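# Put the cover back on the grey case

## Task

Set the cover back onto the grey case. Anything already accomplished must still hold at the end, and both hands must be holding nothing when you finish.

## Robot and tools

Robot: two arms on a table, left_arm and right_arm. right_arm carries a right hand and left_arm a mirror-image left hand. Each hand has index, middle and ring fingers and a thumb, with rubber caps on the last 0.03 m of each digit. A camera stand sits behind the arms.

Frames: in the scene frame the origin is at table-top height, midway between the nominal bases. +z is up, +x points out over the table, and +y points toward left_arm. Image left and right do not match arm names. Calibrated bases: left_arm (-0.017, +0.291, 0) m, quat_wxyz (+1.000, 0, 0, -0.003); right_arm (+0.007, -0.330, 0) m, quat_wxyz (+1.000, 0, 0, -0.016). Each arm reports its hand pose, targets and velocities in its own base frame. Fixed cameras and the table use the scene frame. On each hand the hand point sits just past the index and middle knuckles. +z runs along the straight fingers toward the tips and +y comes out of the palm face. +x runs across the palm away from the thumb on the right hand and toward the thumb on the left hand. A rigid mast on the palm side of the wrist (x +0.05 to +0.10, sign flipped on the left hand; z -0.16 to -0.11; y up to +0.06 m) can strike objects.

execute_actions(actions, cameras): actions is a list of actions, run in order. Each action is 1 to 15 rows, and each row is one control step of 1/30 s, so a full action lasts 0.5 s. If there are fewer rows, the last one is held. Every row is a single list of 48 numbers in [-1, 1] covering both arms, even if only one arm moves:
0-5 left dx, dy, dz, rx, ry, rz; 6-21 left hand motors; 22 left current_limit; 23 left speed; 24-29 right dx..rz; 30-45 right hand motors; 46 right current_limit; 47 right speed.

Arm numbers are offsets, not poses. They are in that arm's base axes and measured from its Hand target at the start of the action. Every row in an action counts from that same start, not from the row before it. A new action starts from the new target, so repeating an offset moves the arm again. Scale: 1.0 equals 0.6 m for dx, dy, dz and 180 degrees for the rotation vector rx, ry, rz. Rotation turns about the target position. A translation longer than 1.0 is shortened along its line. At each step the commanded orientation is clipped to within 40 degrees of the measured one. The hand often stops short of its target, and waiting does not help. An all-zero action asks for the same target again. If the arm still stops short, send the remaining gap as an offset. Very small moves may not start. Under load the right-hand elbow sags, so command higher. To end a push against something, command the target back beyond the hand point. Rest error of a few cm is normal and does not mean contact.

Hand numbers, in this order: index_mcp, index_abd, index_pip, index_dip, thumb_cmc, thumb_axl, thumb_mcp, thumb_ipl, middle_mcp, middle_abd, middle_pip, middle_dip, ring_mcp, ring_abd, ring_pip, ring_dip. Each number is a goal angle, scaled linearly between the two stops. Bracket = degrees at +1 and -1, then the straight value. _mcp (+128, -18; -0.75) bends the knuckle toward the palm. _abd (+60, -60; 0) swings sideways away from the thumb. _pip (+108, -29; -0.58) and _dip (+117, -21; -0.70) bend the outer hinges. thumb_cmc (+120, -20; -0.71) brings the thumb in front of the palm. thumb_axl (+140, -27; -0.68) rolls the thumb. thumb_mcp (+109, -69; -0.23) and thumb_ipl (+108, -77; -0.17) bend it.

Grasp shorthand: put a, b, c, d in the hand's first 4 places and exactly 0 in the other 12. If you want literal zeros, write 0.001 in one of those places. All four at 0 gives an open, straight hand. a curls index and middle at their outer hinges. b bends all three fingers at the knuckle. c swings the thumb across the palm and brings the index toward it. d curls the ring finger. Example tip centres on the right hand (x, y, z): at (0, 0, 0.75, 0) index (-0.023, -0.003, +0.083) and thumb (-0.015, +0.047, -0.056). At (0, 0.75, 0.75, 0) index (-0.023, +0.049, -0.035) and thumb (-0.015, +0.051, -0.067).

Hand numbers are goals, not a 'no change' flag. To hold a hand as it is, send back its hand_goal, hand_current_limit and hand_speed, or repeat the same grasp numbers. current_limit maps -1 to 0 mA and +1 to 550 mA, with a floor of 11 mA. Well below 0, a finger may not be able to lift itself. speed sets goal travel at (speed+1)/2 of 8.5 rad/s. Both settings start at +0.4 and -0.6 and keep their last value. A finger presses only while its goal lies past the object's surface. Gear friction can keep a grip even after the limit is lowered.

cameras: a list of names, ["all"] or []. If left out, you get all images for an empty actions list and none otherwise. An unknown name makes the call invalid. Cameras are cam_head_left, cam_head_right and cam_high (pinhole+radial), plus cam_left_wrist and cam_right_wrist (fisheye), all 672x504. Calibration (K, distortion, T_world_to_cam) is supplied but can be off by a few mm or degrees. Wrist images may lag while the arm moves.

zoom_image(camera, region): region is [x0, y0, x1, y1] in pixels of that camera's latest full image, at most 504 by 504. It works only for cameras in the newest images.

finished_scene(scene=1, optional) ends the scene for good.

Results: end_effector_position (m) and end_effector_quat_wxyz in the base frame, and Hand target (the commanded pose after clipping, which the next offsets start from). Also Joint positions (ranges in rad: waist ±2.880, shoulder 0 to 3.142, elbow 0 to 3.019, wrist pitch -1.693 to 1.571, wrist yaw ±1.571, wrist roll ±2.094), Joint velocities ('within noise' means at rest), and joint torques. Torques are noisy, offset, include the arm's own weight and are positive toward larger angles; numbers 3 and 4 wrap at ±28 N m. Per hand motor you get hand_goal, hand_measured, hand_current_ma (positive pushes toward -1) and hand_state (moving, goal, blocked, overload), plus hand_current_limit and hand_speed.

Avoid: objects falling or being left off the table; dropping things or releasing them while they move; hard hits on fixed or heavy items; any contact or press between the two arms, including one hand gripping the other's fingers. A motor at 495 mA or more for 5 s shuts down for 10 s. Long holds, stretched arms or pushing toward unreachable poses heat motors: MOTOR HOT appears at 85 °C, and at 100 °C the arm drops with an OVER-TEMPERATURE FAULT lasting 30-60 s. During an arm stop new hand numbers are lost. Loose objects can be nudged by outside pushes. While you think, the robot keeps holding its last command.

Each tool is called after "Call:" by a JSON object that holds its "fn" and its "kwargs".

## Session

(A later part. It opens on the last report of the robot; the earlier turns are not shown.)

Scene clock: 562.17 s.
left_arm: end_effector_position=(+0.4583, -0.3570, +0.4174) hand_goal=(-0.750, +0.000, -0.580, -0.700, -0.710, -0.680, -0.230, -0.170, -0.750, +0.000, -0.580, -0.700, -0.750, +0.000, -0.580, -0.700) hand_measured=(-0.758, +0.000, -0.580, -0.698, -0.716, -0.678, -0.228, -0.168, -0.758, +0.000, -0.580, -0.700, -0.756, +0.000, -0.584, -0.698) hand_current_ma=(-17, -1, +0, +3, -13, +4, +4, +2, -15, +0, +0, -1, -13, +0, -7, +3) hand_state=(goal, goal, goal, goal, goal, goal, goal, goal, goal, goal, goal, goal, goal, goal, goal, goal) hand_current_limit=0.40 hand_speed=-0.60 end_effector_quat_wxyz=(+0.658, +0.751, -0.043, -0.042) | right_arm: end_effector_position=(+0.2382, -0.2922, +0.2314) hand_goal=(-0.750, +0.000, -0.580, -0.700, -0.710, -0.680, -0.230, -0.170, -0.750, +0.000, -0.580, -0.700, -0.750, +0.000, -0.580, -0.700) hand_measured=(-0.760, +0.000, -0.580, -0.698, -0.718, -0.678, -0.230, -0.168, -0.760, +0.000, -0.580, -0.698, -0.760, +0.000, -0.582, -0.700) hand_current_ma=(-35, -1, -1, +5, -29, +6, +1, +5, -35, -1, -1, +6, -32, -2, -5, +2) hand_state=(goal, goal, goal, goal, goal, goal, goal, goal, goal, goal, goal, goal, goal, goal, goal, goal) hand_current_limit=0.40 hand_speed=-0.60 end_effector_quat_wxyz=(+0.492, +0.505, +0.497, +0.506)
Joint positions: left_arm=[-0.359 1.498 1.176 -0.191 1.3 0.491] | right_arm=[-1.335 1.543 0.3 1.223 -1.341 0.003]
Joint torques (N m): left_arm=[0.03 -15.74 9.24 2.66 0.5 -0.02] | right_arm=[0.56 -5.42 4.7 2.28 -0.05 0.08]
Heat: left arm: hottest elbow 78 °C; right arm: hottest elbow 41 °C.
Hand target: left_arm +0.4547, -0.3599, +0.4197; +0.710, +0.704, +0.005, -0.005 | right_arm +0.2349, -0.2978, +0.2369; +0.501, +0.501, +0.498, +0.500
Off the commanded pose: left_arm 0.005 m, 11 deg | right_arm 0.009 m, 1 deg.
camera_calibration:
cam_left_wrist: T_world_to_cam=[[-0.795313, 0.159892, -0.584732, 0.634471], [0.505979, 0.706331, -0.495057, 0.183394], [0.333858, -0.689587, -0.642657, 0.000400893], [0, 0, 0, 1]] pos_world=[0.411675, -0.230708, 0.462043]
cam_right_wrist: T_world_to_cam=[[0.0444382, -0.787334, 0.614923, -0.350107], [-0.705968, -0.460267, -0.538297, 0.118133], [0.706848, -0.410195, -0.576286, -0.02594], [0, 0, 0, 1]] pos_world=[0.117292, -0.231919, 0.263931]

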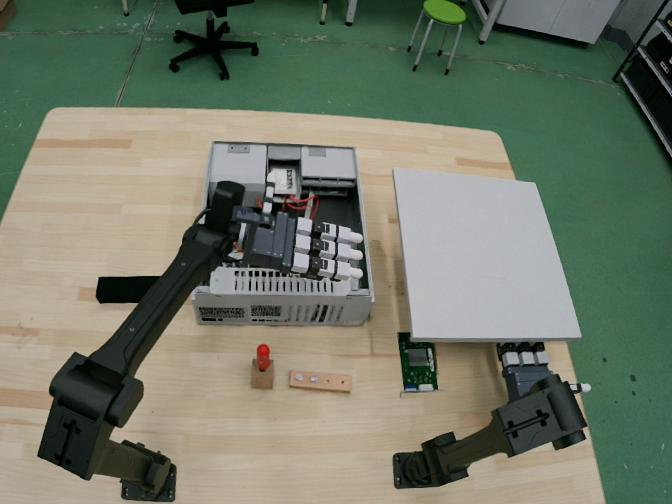

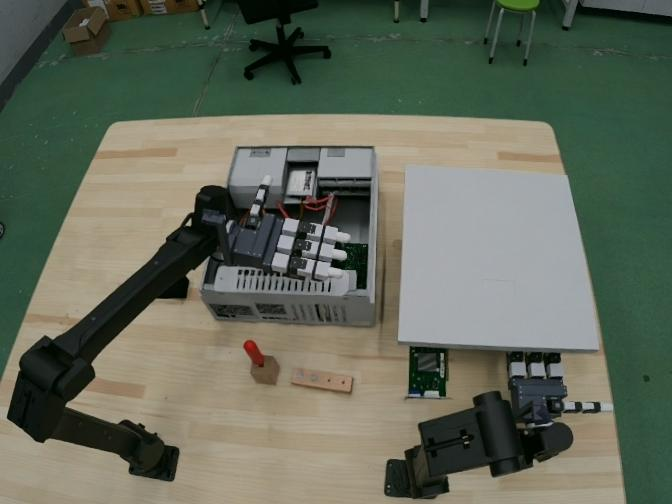

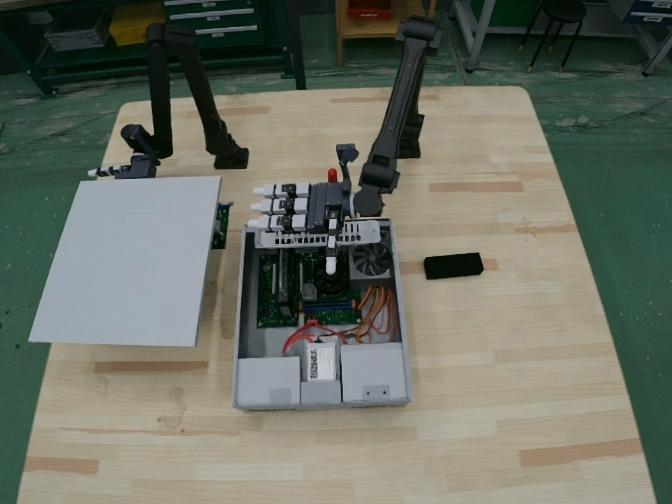

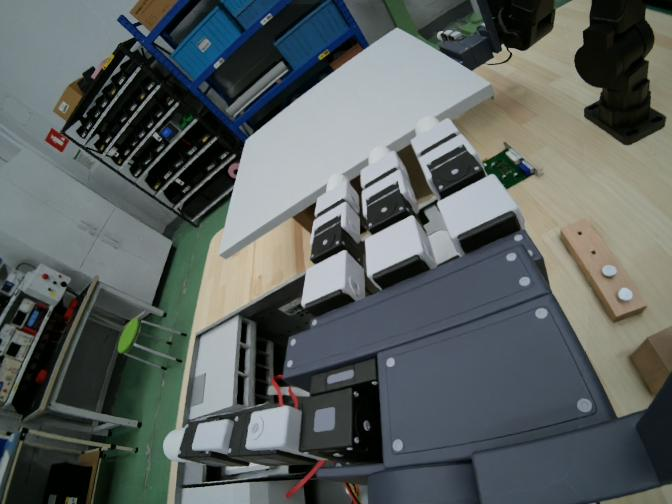

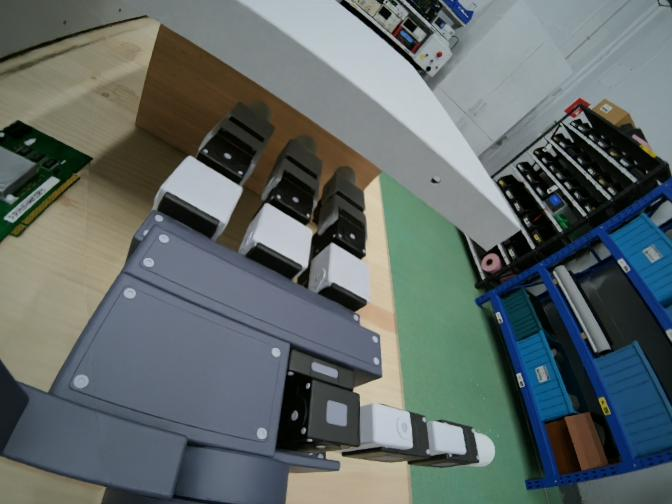

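Call:
{"fn": "execute_actions", "kwargs": {"actions": [[[-0.18,0,0,0,0,0.0861,0,0,0,0,0,0,0,0,0,0,0,0,0,0,0,0,0.4,-0.6,0.05,0.025,0,0,0,0,0,0,0,0,0,0,0,0,0,0,0,0,0,0,0,0,0.4,-0.6]],[[-0.17,0,-0.03,0,0,0.0861,0,0,0,0,0,0,0,0,0,0,0,0,0,0,0,0,0.4,-0.6,0.045,0,0,0,0,0,0,0,0,0,0,0,0,0,0,0,0,0,0,0,0,0,0.4,-0.6]],[[-0.14,-0.067,-0.067,0,0,0.0861,0,0,0,0,0,0,0,0,0,0,0,0,0,0,0,0,0.4,-0.6,0,0,0,0,0,0,0,0,0,0,0,0,0,0,0,0,0,0,0,0,0,0,0.4,-0.6]]], "cameras": ["cam_head_left", "cam_right_wrist"]}}

Scene clock: 568.10 s.
left_arm: end_effector_position=(+0.1621, -0.3930, +0.3419) hand_goal=(-0.750, +0.000, -0.580, -0.700, -0.710, -0.680, -0.230, -0.170, -0.750, +0.000, -0.580, -0.700, -0.750, +0.000, -0.580, -0.700) hand_measured=(-0.762, +0.000, -0.580, -0.698, -0.718, -0.678, -0.228, -0.168, -0.760, +0.000, -0.580, -0.700, -0.758, +0.000, -0.584, -0.698) hand_current_ma=(-25, -1, -1, +3, -17, +4, +2, +2, -21, -1, -1, -1, -19, -1, -7, +3) hand_state=(goal, goal, goal, goal, goal, goal, goal, goal, goal, goal, goal, goal, goal, goal, goal, goal) hand_current_limit=0.40 hand_speed=-0.60 end_effector_quat_wxyz=(+0.635, +0.664, +0.275, +0.284) | right_arm: end_effector_position=(+0.2861, -0.2789, +0.2314) hand_goal=(-0.750, +0.000, -0.580, -0.700, -0.710, -0.680, -0.230, -0.170, -0.750, +0.000, -0.580, -0.700, -0.750, +0.000, -0.580, -0.700) hand_measured=(-0.760, +0.000, -0.580, -0.698, -0.718, -0.678, -0.230, -0.168, -0.760, +0.000, -0.580, -0.698, -0.760, +0.000, -0.582, -0.700) hand_current_ma=(-35, -1, -1, +5, -29, +6, +0, +5, -35, -1, -1, +6, -32, -2, -5, +2) hand_state=(goal, goal, goal, goal, goal, goal, goal, goal, goal, goal, goal, goal, goal, goal, goal, goal) hand_current_limit=0.40 hand_speed=-0.60 end_effector_quat_wxyz=(+0.497, +0.509, +0.494, +0.500)
Joint positions: left_arm=[-1.499 1.102 0.443 0.617 -0.741 0] | right_arm=[-1.151 1.542 0.3 1.226 -1.138 0.003]
Joint torques (N m): left_arm=[-0.15 -5.54 11.82 3.36 -0.15 -0.02] | right_arm=[2.37 -5.07 5.65 2.17 0.12 0.05]
Heat: left arm: hottest elbow 75 °C; right arm: hottest elbow 40 °C.
Hand target: left_arm +0.1607, -0.4001, +0.3614; +0.655, +0.645, +0.282, +0.276 | right_arm +0.2919, -0.2828, +0.2368; +0.501, +0.501, +0.498, +0.500
Off the commanded pose: left_arm 0.021 m, 3 deg | right_arm 0.009 m, 1 deg.
camera_calibration:
cam_right_wrist: T_world_to_cam=[[0.0306923, -0.785338, 0.618306, -0.338092], [-0.716094, -0.448846, -0.534553, 0.163195], [0.697329, -0.426358, -0.576152, -0.0561439], [0, 0, 0, 1]] pos_world=[0.166391, -0.216205, 0.263933]
Images, in order (width x height): cam_head_left 672x504, cam_right_wrist 672x504.

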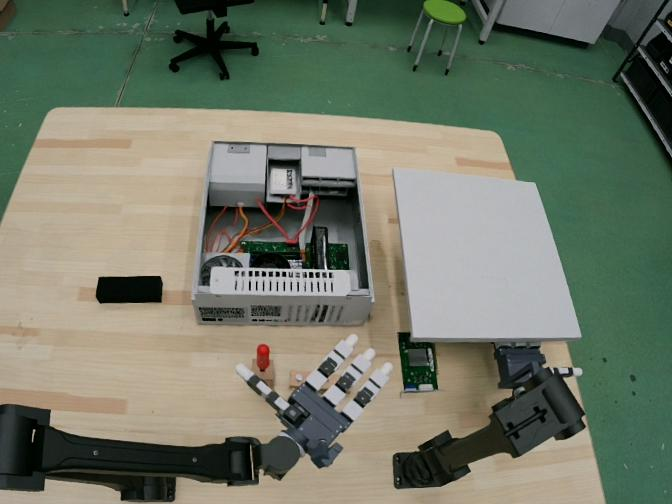

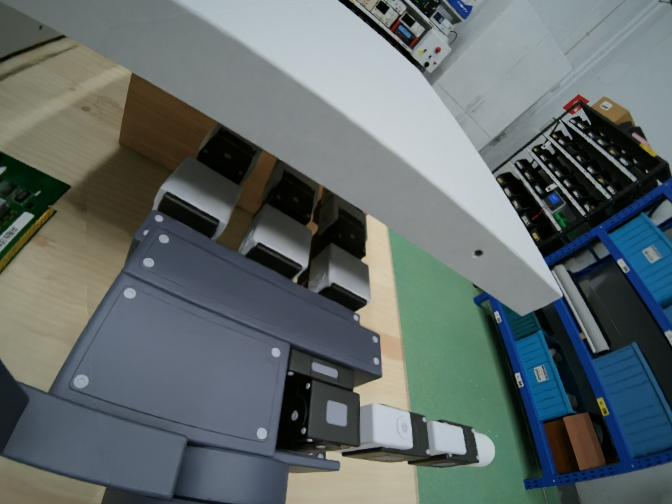

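Call:
{"fn": "execute_actions", "kwargs": {"actions": [[[0,-0.05,-0.1,0,0,0,-0.75,0,-0.58,-0.7,0.57,-0.68,-0.23,-0.17,-0.75,0,-0.58,-0.7,-0.75,0,-0.58,-0.7,0.4,-0.4,0,0,0,0,0,0,0,0,0,0,0,0,0,0,0,0,0,0,0,0,0,0,0.4,-0.6]],[[0,0,-0.1,0,0,0,-0.75,0,-0.58,-0.7,0.57,-0.68,-0.23,-0.17,-0.75,0,-0.58,-0.7,-0.75,0,-0.58,-0.7,0.4,-0.4,0,0,0,0,0,0,0,0,0,0,0,0,0,0,0,0,0,0,0,0,0,0,0.4,-0.6]],[[0.103,-0.098,0,0,0,0,-0.75,0,-0.58,-0.7,0.57,-0.68,-0.23,-0.17,-0.75,0,-0.58,-0.7,-0.75,0,-0.58,-0.7,0.4,-0.4,0,0,0,0,0,0,0,0,0,0,0,0,0,0,0,0,0,0,0,0,0,0,0.4,-0.6]],[[0.103,-0.098,0,0,0,0,-0.75,0,-0.58,-0.7,0.57,-0.68,-0.23,-0.17,-0.75,0,-0.58,-0.7,-0.75,0,-0.58,-0.7,0.4,-0.4,0,0,0,0,0,0,0,0,0,0,0,0,0,0,0,0,0,0,0,0,0,0,0.4,-0.6]]], "cameras": ["all"]}}

Scene clock: 579.80 s.
left_arm: end_effector_position=(+0.2826, -0.5330, +0.2391) hand_goal=(-0.750, +0.000, -0.580, -0.700, +0.570, -0.680, -0.230, -0.170, -0.750, +0.000, -0.580, -0.700, -0.750, +0.000, -0.580, -0.700) hand_measured=(-0.762, +0.000, -0.580, -0.698, +0.568, -0.678, -0.230, -0.168, -0.760, +0.000, -0.580, -0.700, -0.758, +0.000, -0.584, -0.698) hand_current_ma=(-25, -1, -1, +3, -3, +4, +1, +2, -21, -1, -1, -1, -19, -1, -7, +3) hand_state=(goal, goal, goal, goal, goal, goal, goal, goal, goal, goal, goal, goal, goal, goal, goal, goal) hand_current_limit=0.40 hand_speed=-0.40 end_effector_quat_wxyz=(+0.652, +0.645, +0.287, +0.275) | right_arm: end_effector_position=(+0.2861, -0.2789, +0.2314) hand_goal=(-0.750, +0.000, -0.580, -0.700, -0.710, -0.680, -0.230, -0.170, -0.750, +0.000, -0.580, -0.700, -0.750, +0.000, -0.580, -0.700) hand_measured=(-0.760, +0.000, -0.580, -0.698, -0.718, -0.678, -0.230, -0.168, -0.760, +0.000, -0.580, -0.698, -0.760, +0.000, -0.582, -0.700) hand_current_ma=(-35, -1, -1, +5, -29, +6, +0, +5, -35, -1, -1, +6, -32, -2, -5, +2) hand_state=(goal, goal, goal, goal, goal, goal, goal, goal, goal, goal, goal, goal, goal, goal, goal, goal) hand_current_limit=0.40 hand_speed=-0.60 end_effector_quat_wxyz=(+0.497, +0.509, +0.494, +0.500)
Joint positions: left_arm=[-1.258 1.821 0.797 1.027 -0.504 -0.019] | right_arm=[-1.151 1.542 0.3 1.226 -1.138 0.003]
Joint torques (N m): left_arm=[-0.09 -14.04 9.68 2.32 0.13 0.12] | right_arm=[2.32 -5.19 5.64 2.17 0.12 0.06]
Heat: left arm: hottest elbow 75 °C; right arm: hottest elbow 39 °C.
Hand target: left_arm +0.2844, -0.5477, +0.2412; +0.655, +0.645, +0.282, +0.276 | right_arm +0.2919, -0.2828, +0.2368; +0.501, +0.501, +0.498, +0.500
Off the commanded pose: left_arm 0.015 m, 1 deg | right_arm 0.009 m, 1 deg.
camera_calibration:
cam_left_wrist: T_world_to_cam=[[-0.546841, -0.606649, -0.577011, -0.0620384], [-0.223584, 0.76997, -0.597626, 0.572927], [0.80683, -0.197796, -0.556688, -0.0691582], [0, 0, 0, 1]] pos_world=[0.149971, -0.492451, 0.2681]
cam_right_wrist: T_world_to_cam=[[0.0306923, -0.785338, 0.618306, -0.338092], [-0.716094, -0.448846, -0.534553, 0.163195], [0.697329, -0.426358, -0.576152, -0.0561439], [0, 0, 0, 1]] pos_world=[0.166391, -0.216205, 0.263933]

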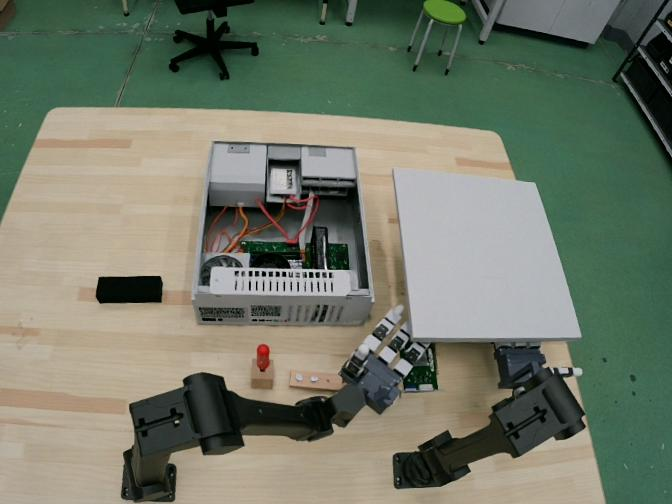

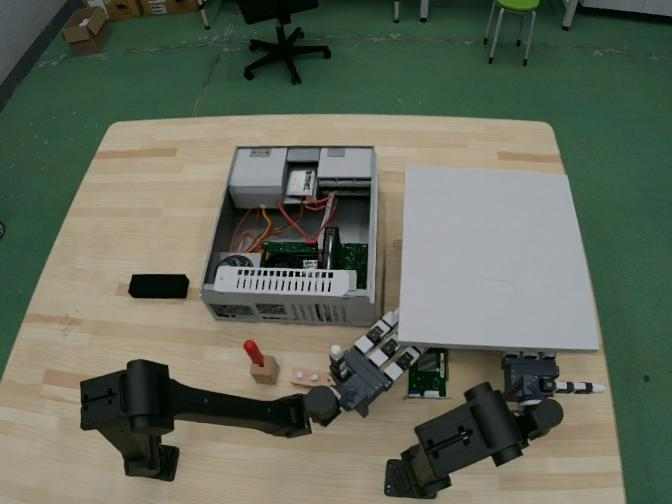

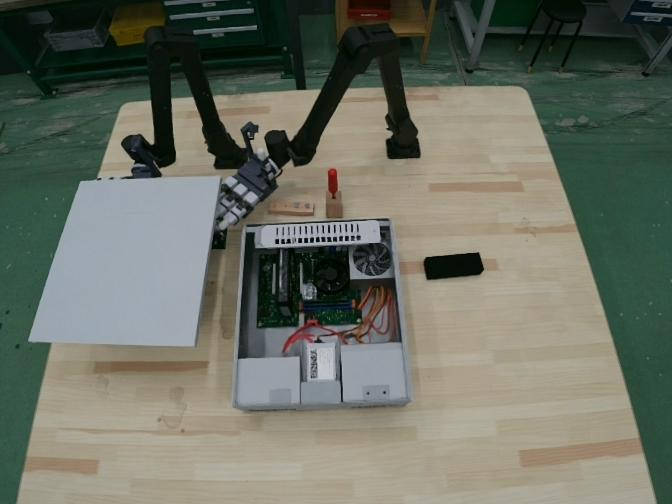

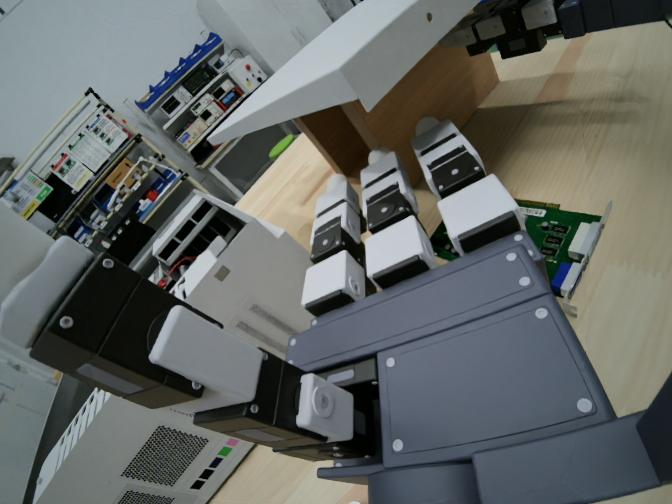

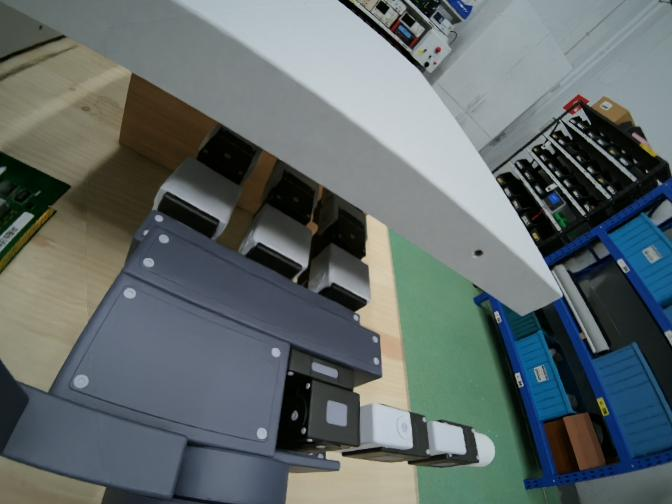

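Call:
{"fn": "execute_actions", "kwargs": {"actions": [[[0.103,-0.098,0,0,0,0,-0.75,0,-0.58,-0.7,0.57,-0.68,-0.23,-0.17,-0.75,0,-0.58,-0.7,-0.75,0,-0.58,-0.7,0.4,-0.4,0,0,0,0,0,0,-0.75,0,-0.58,-0.7,0.57,-0.68,-0.23,-0.17,-0.75,0,-0.58,-0.7,-0.75,0,-0.58,-0.7,0.4,-0.4]],[[0,0,0,0,0,0,-0.75,0,-0.58,-0.7,0.57,-0.68,-0.23,-0.17,-0.75,0,-0.58,-0.7,-0.75,0,-0.58,-0.7,0.4,-0.4,0,0,0,0,0,0,-0.75,0,-0.58,-0.7,0.57,-0.68,-0.23,-0.17,-0.75,0,-0.58,-0.7,-0.75,0,-0.58,-0.7,0.4,-0.4]]], "cameras": ["all"]}}

Scene clock: 586.23 s.
left_arm: end_effector_position=(+0.3433, -0.5922, +0.2396) hand_goal=(-0.750, +0.000, -0.580, -0.700, +0.570, -0.680, -0.230, -0.170, -0.750, +0.000, -0.580, -0.700, -0.750, +0.000, -0.580, -0.700) hand_measured=(-0.762, +0.000, -0.580, -0.698, +0.568, -0.678, -0.230, -0.168, -0.760, +0.000, -0.580, -0.700, -0.758, +0.000, -0.584, -0.698) hand_current_ma=(-25, -1, -1, +3, -3, +4, +1, +2, -21, -1, -1, -1, -19, -1, -7, +3) hand_state=(goal, goal, goal, goal, goal, goal, goal, goal, goal, goal, goal, goal, goal, goal, goal, goal) hand_current_limit=0.40 hand_speed=-0.40 end_effector_quat_wxyz=(+0.652, +0.646, +0.287, +0.275) | right_arm: end_effector_position=(+0.2861, -0.2790, +0.2314) hand_goal=(-0.750, +0.000, -0.580, -0.700, +0.570, -0.680, -0.230, -0.170, -0.750, +0.000, -0.580, -0.700, -0.750, +0.000, -0.580, -0.700) hand_measured=(-0.760, +0.000, -0.580, -0.698, +0.566, -0.678, -0.230, -0.168, -0.760, +0.000, -0.580, -0.698, -0.760, +0.000, -0.582, -0.700) hand_current_ma=(-35, -1, -1, +5, -13, +6, +0, +5, -35, -1, -1, +6, -32, -2, -5, +2) hand_state=(goal, goal, goal, goal, goal, goal, goal, goal, goal, goal, goal, goal, goal, goal, goal, goal) hand_current_limit=0.40 hand_speed=-0.40 end_effector_quat_wxyz=(+0.497, +0.510, +0.494, +0.500)
Joint positions: left_arm=[-1.183 1.946 1.029 0.918 -0.428 -0.019] | right_arm=[-1.151 1.542 0.3 1.226 -1.137 0.003]
Joint torques (N m): left_arm=[0.21 -16.79 10.84 2.37 0.14 0.11] | right_arm=[2.32 -5.19 5.61 2.13 0.12 0.11]
Heat: left arm: hottest elbow 73 °C; right arm: hottest elbow 39 °C.
Hand target: left_arm +0.3462, -0.6065, +0.2415; +0.655, +0.645, +0.282, +0.276 | right_arm +0.2919, -0.2828, +0.2368; +0.501, +0.501, +0.497, +0.500
Off the commanded pose: left_arm 0.015 m, 1 deg | right_arm 0.009 m, 1 deg.
camera_calibration:
cam_left_wrist: T_world_to_cam=[[-0.547448, -0.605584, -0.577554, -0.0634879], [-0.223141, 0.770809, -0.596708, 0.632488], [0.806541, -0.19779, -0.557109, -0.129311], [0, 0, 0, 1]] pos_world=[0.210673, -0.551551, 0.268702]
cam_right_wrist: T_world_to_cam=[[0.030405, -0.785571, 0.618024, -0.338021], [-0.716245, -0.4484, -0.534725, 0.163362], [0.697186, -0.426398, -0.576295, -0.0560913], [0, 0, 0, 1]] pos_world=[0.166391, -0.216205, 0.263933]

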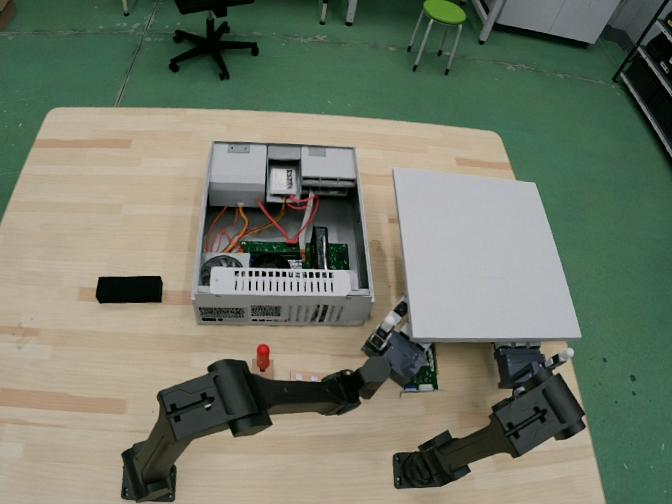

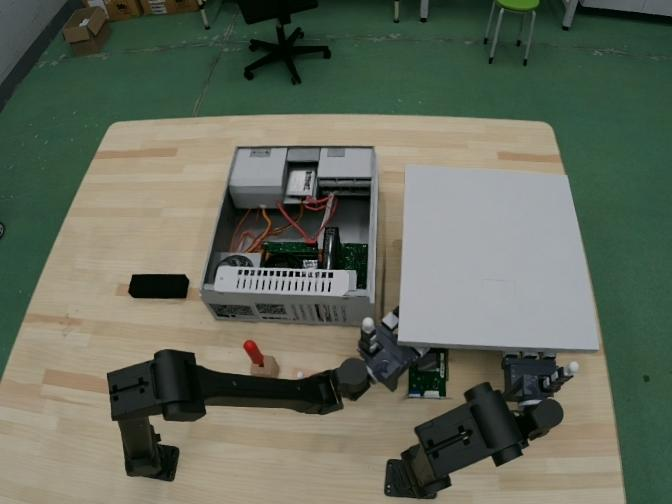

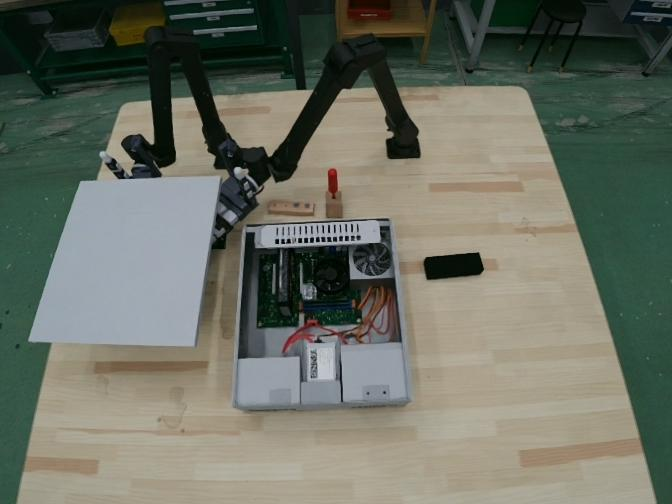

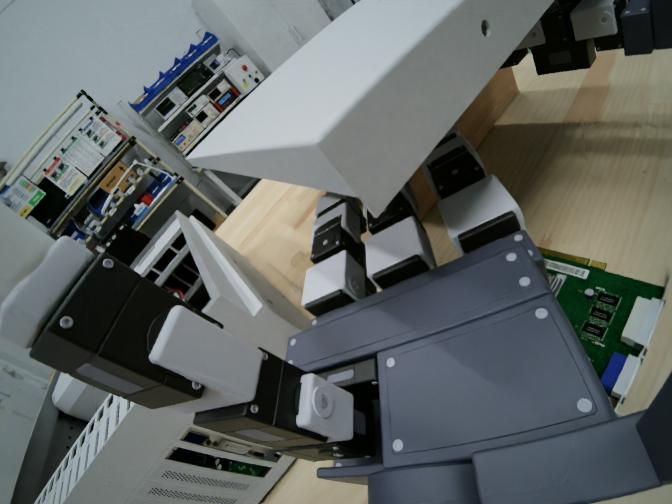

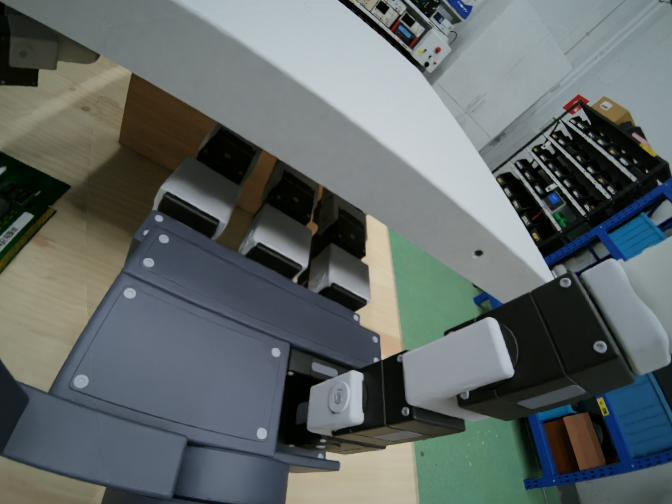

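Call:
{"fn": "execute_actions", "kwargs": {"actions": [[[0,0,0.067,0,0,0,-0.75,0,-0.58,-0.7,0.57,-0.68,-0.23,-0.17,-0.75,0,-0.58,-0.7,-0.75,0,-0.58,-0.7,0.4,-0.4,0.02,0,0.067,0,0,0,-0.75,0,-0.58,-0.7,0.57,-0.68,-0.23,-0.17,-0.75,0,-0.58,-0.7,-0.75,0,-0.58,-0.7,0.4,-0.4]],[[0,0,0,0,0,0,-0.75,0,-0.58,-0.7,0.57,-0.68,-0.23,-0.17,-0.75,0,-0.58,-0.7,-0.75,0,-0.58,-0.7,0.4,-0.4,0,0,0,0,0,0,-0.75,0,-0.58,-0.7,0.57,-0.68,-0.23,-0.17,-0.75,0,-0.58,-0.7,-0.75,0,-0.58,-0.7,0.4,-0.4]]], "cameras": ["cam_left_wrist", "cam_right_wrist", "cam_high"]}}

Scene clock: 605.80 s.
left_arm: end_effector_position=(+0.3449, -0.5960, +0.2595) hand_goal=(-0.750, +0.000, -0.580, -0.700, +0.570, -0.680, -0.230, -0.170, -0.750, +0.000, -0.580, -0.700, -0.750, +0.000, -0.580, -0.700) hand_measured=(-0.762, +0.000, -0.580, -0.698, +0.568, -0.678, -0.230, -0.168, -0.760, +0.000, -0.580, -0.700, -0.758, +0.000, -0.584, -0.698) hand_current_ma=(-25, -1, -1, +3, -3, +4, +1, +2, -21, -1, -1, -1, -19, -1, -7, +3) hand_state=(goal, goal, goal, goal, goal, goal, goal, goal, goal, goal, goal, goal, goal, goal, goal, goal) hand_current_limit=0.40 hand_speed=-0.40 end_effector_quat_wxyz=(+0.642, +0.656, +0.287, +0.275) | right_arm: end_effector_position=(+0.2974, -0.2788, +0.2613) hand_goal=(-0.750, +0.000, -0.580, -0.700, +0.570, -0.680, -0.230, -0.170, -0.750, +0.000, -0.580, -0.700, -0.750, +0.000, -0.580, -0.700) hand_measured=(-0.760, +0.000, -0.580, -0.698, +0.566, -0.678, -0.230, -0.168, -0.760, +0.000, -0.580, -0.698, -0.760, +0.000, -0.582, -0.700) hand_current_ma=(-36, -1, -1, +5, -10, +6, +0, +5, -35, -1, -1, +6, -32, -2, -5, +2) hand_state=(goal, goal, goal, goal, goal, goal, goal, goal, goal, goal, goal, goal, goal, goal, goal, goal) hand_current_limit=0.40 hand_speed=-0.40 end_effector_quat_wxyz=(+0.489, +0.518, +0.489, +0.504)
Joint positions: left_arm=[-1.183 1.892 1.042 0.823 -0.428 -0.019] | right_arm=[-1.112 1.383 0.323 1.03 -1.099 0.017]
Joint torques (N m): left_arm=[0.15 -19.55 11.15 2.33 0.12 0.11] | right_arm=[2.32 -5.71 7.79 1.58 0.09 -0.01]
Heat: left arm: hottest elbow 66 °C; right arm: hottest elbow 38 °C.
Hand target: left_arm +0.3462, -0.6065, +0.2816; +0.655, +0.645, +0.282, +0.276 | right_arm +0.3039, -0.2828, +0.2771; +0.501, +0.501, +0.497, +0.500
Off the commanded pose: left_arm 0.024 m, 2 deg | right_arm 0.018 m, 3 deg.
camera_calibration:
cam_left_wrist: T_world_to_cam=[[-0.553788, -0.590123, -0.58743, -0.0395002], [-0.229482, 0.786334, -0.5736, 0.653091], [0.800411, -0.182849, -0.570885, -0.10568], [0, 0, 0, 1]] pos_world=[0.212585, -0.556181, 0.291079]
cam_right_wrist: T_world_to_cam=[[0.0344068, -0.801242, 0.59735, -0.356906], [-0.719569, -0.434655, -0.541568, 0.19414], [0.693568, -0.411201, -0.591504, -0.0373807], [0, 0, 0, 1]] pos_world=[0.177903, -0.216955, 0.296227]
Images, in order (width x height): cam_high 672x504, cam_left_wrist 672x504, cam_right_wrist 672x504.

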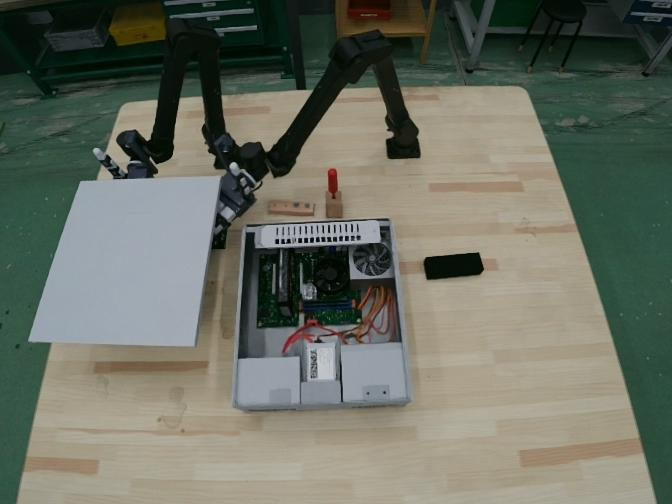

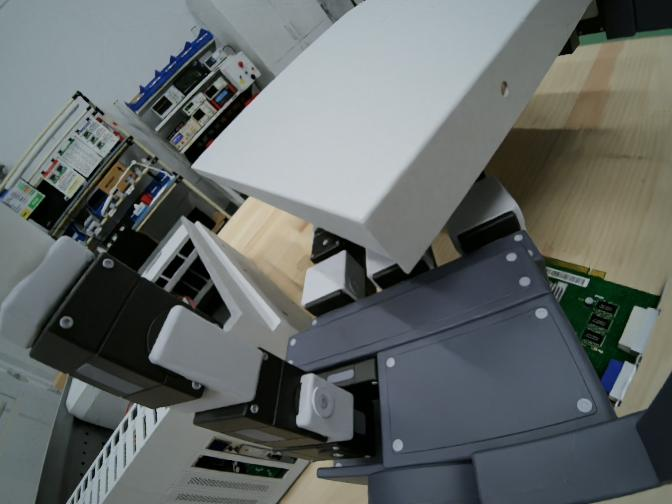

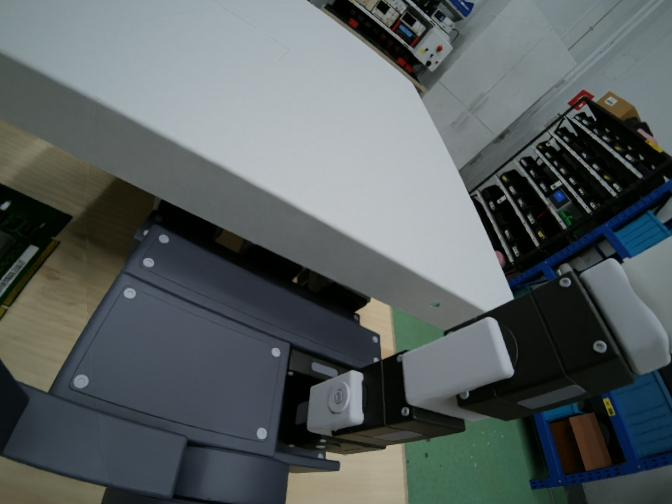

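Call:
{"fn": "execute_actions", "kwargs": {"actions": [[[0,0,0.033,0,0,0,-0.75,0,-0.58,-0.7,0.57,-0.68,-0.23,-0.17,-0.75,0,-0.58,-0.7,-0.75,0,-0.58,-0.7,0.4,-0.4,0,0,0.025,0,0,0,-0.75,0,-0.58,-0.7,0.57,-0.68,-0.23,-0.17,-0.75,0,-0.58,-0.7,-0.75,0,-0.58,-0.7,0.4,-0.4]],[[0,0,0,0,0,0,-0.75,0,-0.58,-0.7,0.57,-0.68,-0.23,-0.17,-0.75,0,-0.58,-0.7,-0.75,0,-0.58,-0.7,0.4,-0.4,0,0,0,0,0,0,-0.75,0,-0.58,-0.7,0.57,-0.68,-0.23,-0.17,-0.75,0,-0.58,-0.7,-0.75,0,-0.58,-0.7,0.4,-0.4]]], "cameras": ["cam_left_wrist", "cam_right_wrist", "cam_head_left"]}}

Scene clock: 611.83 s.
left_arm: end_effector_position=(+0.3450, -0.5962, +0.2750) hand_goal=(-0.750, +0.000, -0.580, -0.700, +0.570, -0.680, -0.230, -0.170, -0.750, +0.000, -0.580, -0.700, -0.750, +0.000, -0.580, -0.700) hand_measured=(-0.762, +0.000, -0.580, -0.698, +0.568, -0.678, -0.230, -0.168, -0.760, +0.000, -0.580, -0.700, -0.758, +0.000, -0.584, -0.698) hand_current_ma=(-25, -1, -1, +3, -3, +4, +1, +2, -21, -1, -1, -1, -19, -1, -7, +3) hand_state=(goal, goal, goal, goal, goal, goal, goal, goal, goal, goal, goal, goal, goal, goal, goal, goal) hand_current_limit=0.40 hand_speed=-0.40 end_effector_quat_wxyz=(+0.639, +0.658, +0.287, +0.275) | right_arm: end_effector_position=(+0.2970, -0.2780, +0.2752) hand_goal=(-0.750, +0.000, -0.580, -0.700, +0.570, -0.680, -0.230, -0.170, -0.750, +0.000, -0.580, -0.700, -0.750, +0.000, -0.580, -0.700) hand_measured=(-0.760, +0.000, -0.580, -0.698, +0.566, -0.678, -0.230, -0.168, -0.760, +0.000, -0.580, -0.698, -0.760, +0.000, -0.582, -0.700) hand_current_ma=(-36, -1, -1, +5, -10, +6, +0, +5, -35, -1, -1, +6, -32, -2, -5, +2) hand_state=(goal, goal, goal, goal, goal, goal, goal, goal, goal, goal, goal, goal, goal, goal, goal, goal) hand_current_limit=0.40 hand_speed=-0.40 end_effector_quat_wxyz=(+0.489, +0.518, +0.489, +0.504)
Joint positions: left_arm=[-1.183 1.857 1.049 0.775 -0.428 -0.019] | right_arm=[-1.112 1.316 0.332 0.953 -1.099 0.017]
Joint torques (N m): left_arm=[0.26 -19.72 11.69 2.39 0.11 0.11] | right_arm=[2.26 -5.13 8.59 1.58 0.07 -0.03]
Heat: left arm: hottest elbow 66 °C; right arm: hottest elbow 39 °C.
Hand target: left_arm +0.3462, -0.6065, +0.3015; +0.655, +0.645, +0.282, +0.276 | right_arm +0.3039, -0.2828, +0.2922; +0.501, +0.501, +0.498, +0.500
Off the commanded pose: left_arm 0.028 m, 2 deg | right_arm 0.019 m, 3 deg.
camera_calibration:
cam_left_wrist: T_world_to_cam=[[-0.555197, -0.586564, -0.58966, -0.0272502], [-0.230833, 0.789783, -0.568295, 0.663257], [0.799045, -0.179403, -0.573883, -0.0935064], [0, 0, 0, 1]] pos_world=[0.212688, -0.556589, 0.307196]
cam_right_wrist: T_world_to_cam=[[0.034491, -0.801244, 0.597343, -0.364547], [-0.719655, -0.434647, -0.54146, 0.201809], [0.693475, -0.411205, -0.591611, -0.0284035], [0, 0, 0, 1]] pos_world=[0.177503, -0.216055, 0.310227]
Images, in order (width x height): cam_head_left 672x504, cam_left_wrist 672x504, cam_right_wrist 672x504.

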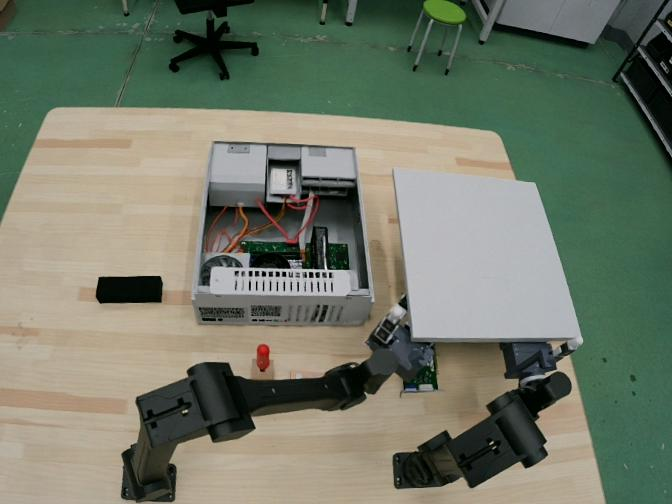

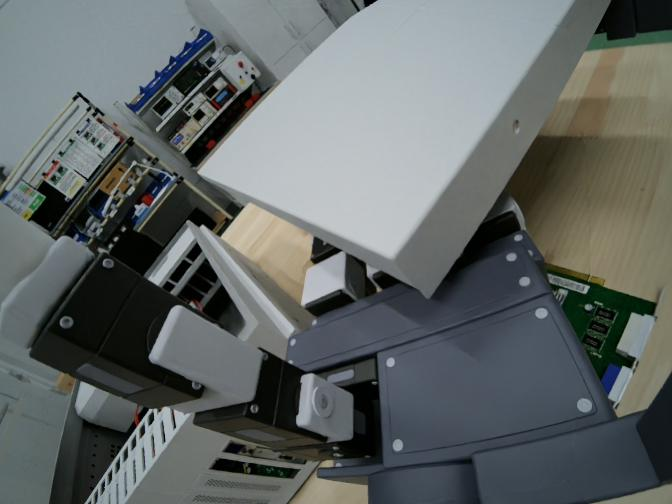

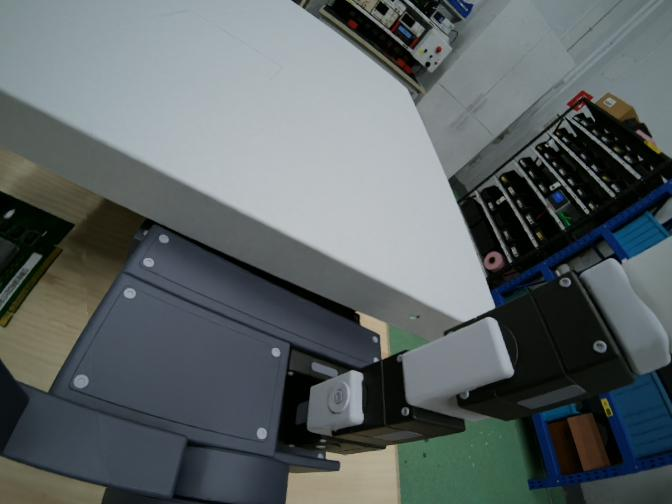

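Call:
{"fn": "execute_actions", "kwargs": {"actions": [[[0,0,0.033,0,0,0,-0.75,0,-0.58,-0.7,0.57,-0.68,-0.23,-0.17,-0.75,0,-0.58,-0.7,-0.75,0,-0.58,-0.7,0.4,-0.4,0,0,0.02,0,0,0,-0.75,0,-0.58,-0.7,0.57,-0.68,-0.23,-0.17,-0.75,0,-0.58,-0.7,-0.75,0,-0.58,-0.7,0.4,-0.4]],[[0,0,0,0,0,0,-0.75,0,-0.58,-0.7,0.57,-0.68,-0.23,-0.17,-0.75,0,-0.58,-0.7,-0.75,0,-0.58,-0.7,0.4,-0.4,0,0,0,0,0,0,-0.75,0,-0.58,-0.7,0.57,-0.68,-0.23,-0.17,-0.75,0,-0.58,-0.7,-0.75,0,-0.58,-0.7,0.4,-0.4]]], "cameras": ["cam_left_wrist", "cam_right_wrist", "cam_head_left"]}}

Scene clock: 617.70 s.
left_arm: end_effector_position=(+0.3448, -0.5963, +0.2887) hand_goal=(-0.750, +0.000, -0.580, -0.700, +0.570, -0.680, -0.230, -0.170, -0.750, +0.000, -0.580, -0.700, -0.750, +0.000, -0.580, -0.700) hand_measured=(-0.762, +0.000, -0.580, -0.698, +0.568, -0.678, -0.230, -0.168, -0.760, +0.000, -0.580, -0.700, -0.758, +0.000, -0.584, -0.698) hand_current_ma=(-25, -1, -1, +3, -3, +4, +1, +2, -21, -1, -1, -1, -18, -1, -7, +3) hand_state=(goal, goal, goal, goal, goal, goal, goal, goal, goal, goal, goal, goal, goal, goal, goal, goal) hand_current_limit=0.40 hand_speed=-0.40 end_effector_quat_wxyz=(+0.635, +0.663, +0.286, +0.276) | right_arm: end_effector_position=(+0.2970, -0.2779, +0.2851) hand_goal=(-0.750, +0.000, -0.580, -0.700, +0.570, -0.680, -0.230, -0.170, -0.750, +0.000, -0.580, -0.700, -0.750, +0.000, -0.580, -0.700) hand_measured=(-0.760, +0.000, -0.580, -0.698, +0.566, -0.678, -0.230, -0.168, -0.760, +0.000, -0.580, -0.698, -0.760, +0.000, -0.582, -0.700) hand_current_ma=(-36, -1, -1, +5, -10, +6, +0, +5, -35, -1, -1, +6, -32, -2, -5, +2) hand_state=(goal, goal, goal, goal, goal, goal, goal, goal, goal, goal, goal, goal, goal, goal, goal, goal) hand_current_limit=0.40 hand_speed=-0.40 end_effector_quat_wxyz=(+0.488, +0.519, +0.489, +0.505)
Joint positions: left_arm=[-1.183 1.823 1.054 0.723 -0.428 -0.016] | right_arm=[-1.112 1.27 0.342 0.894 -1.099 0.017]
Joint torques (N m): left_arm=[0.26 -20.19 12.36 2.5 0.11 0.09] | right_arm=[2.2 -4.95 9.14 1.58 0.06 -0.03]
Heat: left arm: hottest elbow 67 °C; right arm: hottest elbow 40 °C.
Hand target: left_arm +0.3462, -0.6066, +0.3211; +0.655, +0.645, +0.282, +0.276 | right_arm +0.3039, -0.2828, +0.3040; +0.501, +0.501, +0.497, +0.500
Off the commanded pose: left_arm 0.034 m, 3 deg | right_arm 0.021 m, 3 deg.
camera_calibration:
cam_left_wrist: T_world_to_cam=[[-0.556998, -0.579094, -0.595318, -0.0124979], [-0.232452, 0.796861, -0.557654, 0.672764], [0.79732, -0.172229, -0.578462, -0.0793502], [0, 0, 0, 1]] pos_world=[0.212692, -0.557004, 0.321829]
cam_right_wrist: T_world_to_cam=[[0.0354481, -0.803074, 0.594824, -0.370542], [-0.720445, -0.433032, -0.541704, 0.207909], [0.692606, -0.409335, -0.593921, -0.0210569], [0, 0, 0, 1]] pos_world=[0.177506, -0.216161, 0.320526]
Images, in order (width x height): cam_head_left 672x504, cam_left_wrist 672x504, cam_right_wrist 672x504.

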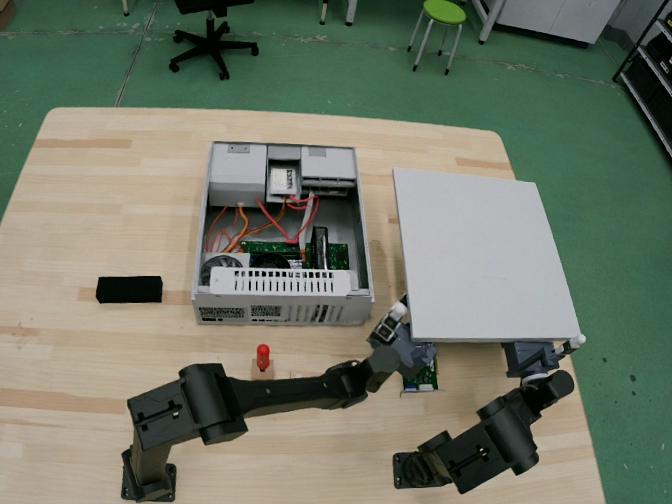

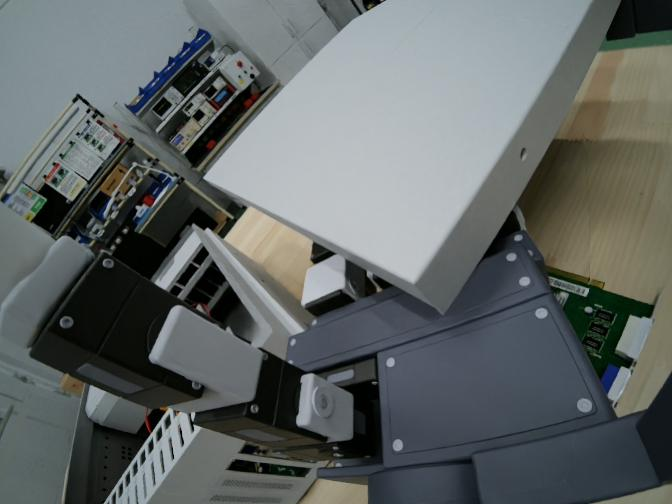

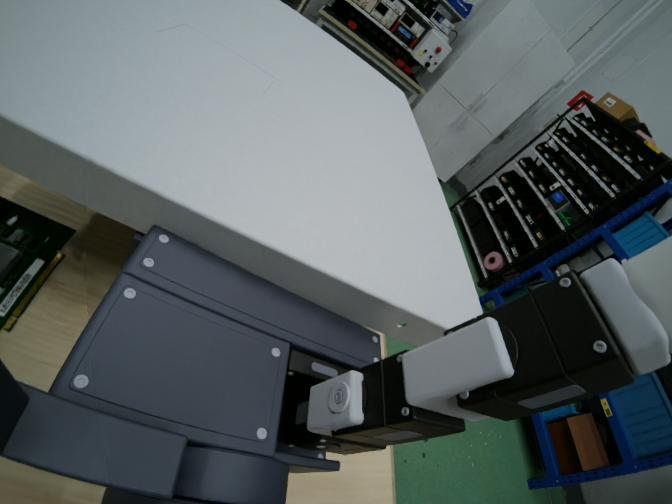

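Call:
{"fn": "execute_actions", "kwargs": {"actions": [[[0,0,0.03,-0.012,-0.012,0,-0.75,0,-0.58,-0.7,0.57,-0.68,-0.23,-0.17,-0.75,0,-0.58,-0.7,-0.75,0,-0.58,-0.7,0.4,-0.4,0,0,0.02,0,-0.012,0,-0.75,0,-0.58,-0.7,0.57,-0.68,-0.23,-0.17,-0.75,0,-0.58,-0.7,-0.75,0,-0.58,-0.7,0.4,-0.4]],[[0,0,0,0,0,0,-0.75,0,-0.58,-0.7,0.57,-0.68,-0.23,-0.17,-0.75,0,-0.58,-0.7,-0.75,0,-0.58,-0.7,0.4,-0.4,0,0,0,0,0,0,-0.75,0,-0.58,-0.7,0.57,-0.68,-0.23,-0.17,-0.75,0,-0.58,-0.7,-0.75,0,-0.58,-0.7,0.4,-0.4]]], "cameras": ["cam_left_wrist", "cam_right_wrist", "cam_head_left"]}}

Scene clock: 625.13 s.
left_arm: end_effector_position=(+0.3435, -0.5980, +0.2939) hand_goal=(-0.750, +0.000, -0.580, -0.700, +0.570, -0.680, -0.230, -0.170, -0.750, +0.000, -0.580, -0.700, -0.750, +0.000, -0.580, -0.700) hand_measured=(-0.762, +0.000, -0.580, -0.698, +0.568, -0.678, -0.230, -0.168, -0.760, +0.000, -0.580, -0.700, -0.758, +0.000, -0.584, -0.698) hand_current_ma=(-25, -1, -1, +3, -3, +4, +1, +2, -21, -1, -1, -1, -18, -1, -7, +3) hand_state=(goal, goal, goal, goal, goal, goal, goal, goal, goal, goal, goal, goal, goal, goal, goal, goal) hand_current_limit=0.40 hand_speed=-0.40 end_effector_quat_wxyz=(+0.638, +0.661, +0.278, +0.281) | right_arm: end_effector_position=(+0.2959, -0.2782, +0.2932) hand_goal=(-0.750, +0.000, -0.580, -0.700, +0.570, -0.680, -0.230, -0.170, -0.750, +0.000, -0.580, -0.700, -0.750, +0.000, -0.580, -0.700) hand_measured=(-0.760, +0.000, -0.580, -0.698, +0.568, -0.678, -0.230, -0.168, -0.760, +0.000, -0.580, -0.698, -0.760, +0.000, -0.582, -0.700) hand_current_ma=(-36, -1, -1, +5, -8, +6, +0, +5, -35, -1, -1, +6, -32, -2, -5, +2) hand_state=(goal, goal, goal, goal, goal, goal, goal, goal, goal, goal, goal, goal, goal, goal, goal, goal) hand_current_limit=0.40 hand_speed=-0.40 end_effector_quat_wxyz=(+0.495, +0.513, +0.482, +0.509)
Joint positions: left_arm=[-1.183 1.823 1.059 0.734 -0.426 0.004] | right_arm=[-1.108 1.27 0.342 0.946 -1.09 0.061]
Joint torques (N m): left_arm=[0.5 -19.72 13.08 3.96 0.18 0.11] | right_arm=[2.61 -4.54 9.37 2.69 0.16 0.24]
Heat: left arm: hottest elbow 69 °C; right arm: hottest elbow 42 °C.
Hand target: left_arm +0.3462, -0.6065, +0.3390; +0.672, +0.627, +0.275, +0.282 | right_arm +0.3039, -0.2828, +0.3160; +0.511, +0.492, +0.488, +0.510
Off the commanded pose: left_arm 0.046 m, 5 deg | right_arm 0.025 m, 3 deg.
camera_calibration:
cam_left_wrist: T_world_to_cam=[[-0.546944, -0.577161, -0.606414, -0.0102209], [-0.21913, 0.797808, -0.561681, 0.673951], [0.807982, -0.174324, -0.562829, -0.0850044], [0, 0, 0, 1]] pos_world=[0.210775, -0.5584, 0.324504]
cam_right_wrist: T_world_to_cam=[[0.0168457, -0.801431, 0.597851, -0.370407], [-0.709796, -0.430715, -0.557381, 0.213448], [0.704205, -0.414963, -0.576108, -0.0258646], [0, 0, 0, 1]] pos_world=[0.175958, -0.215653, 0.325519]
Images, in order (width x height): cam_head_left 672x504, cam_left_wrist 672x504, cam_right_wrist 672x504.

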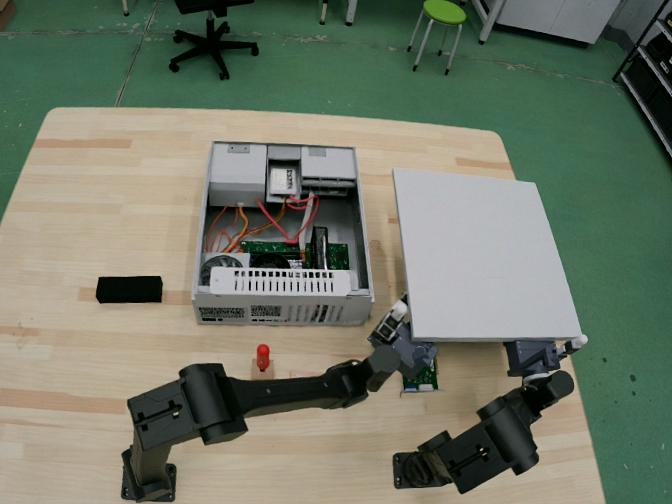

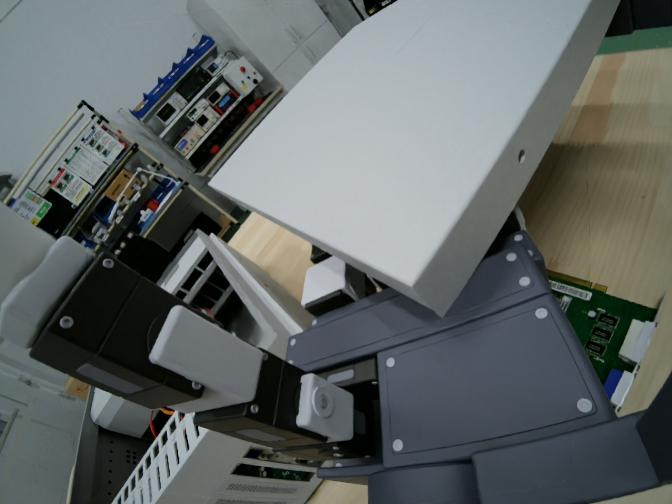

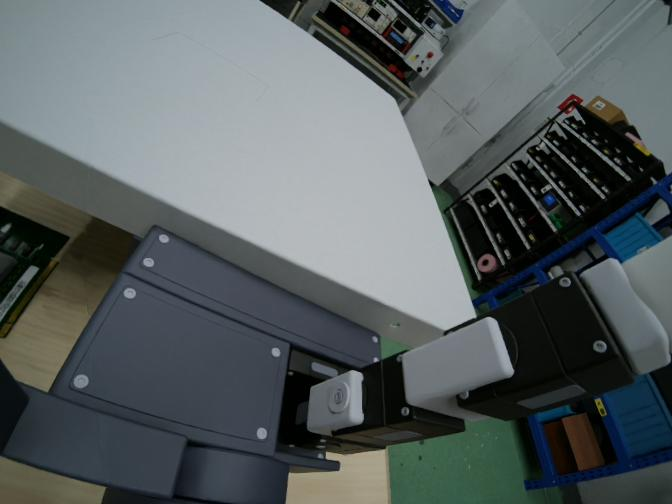

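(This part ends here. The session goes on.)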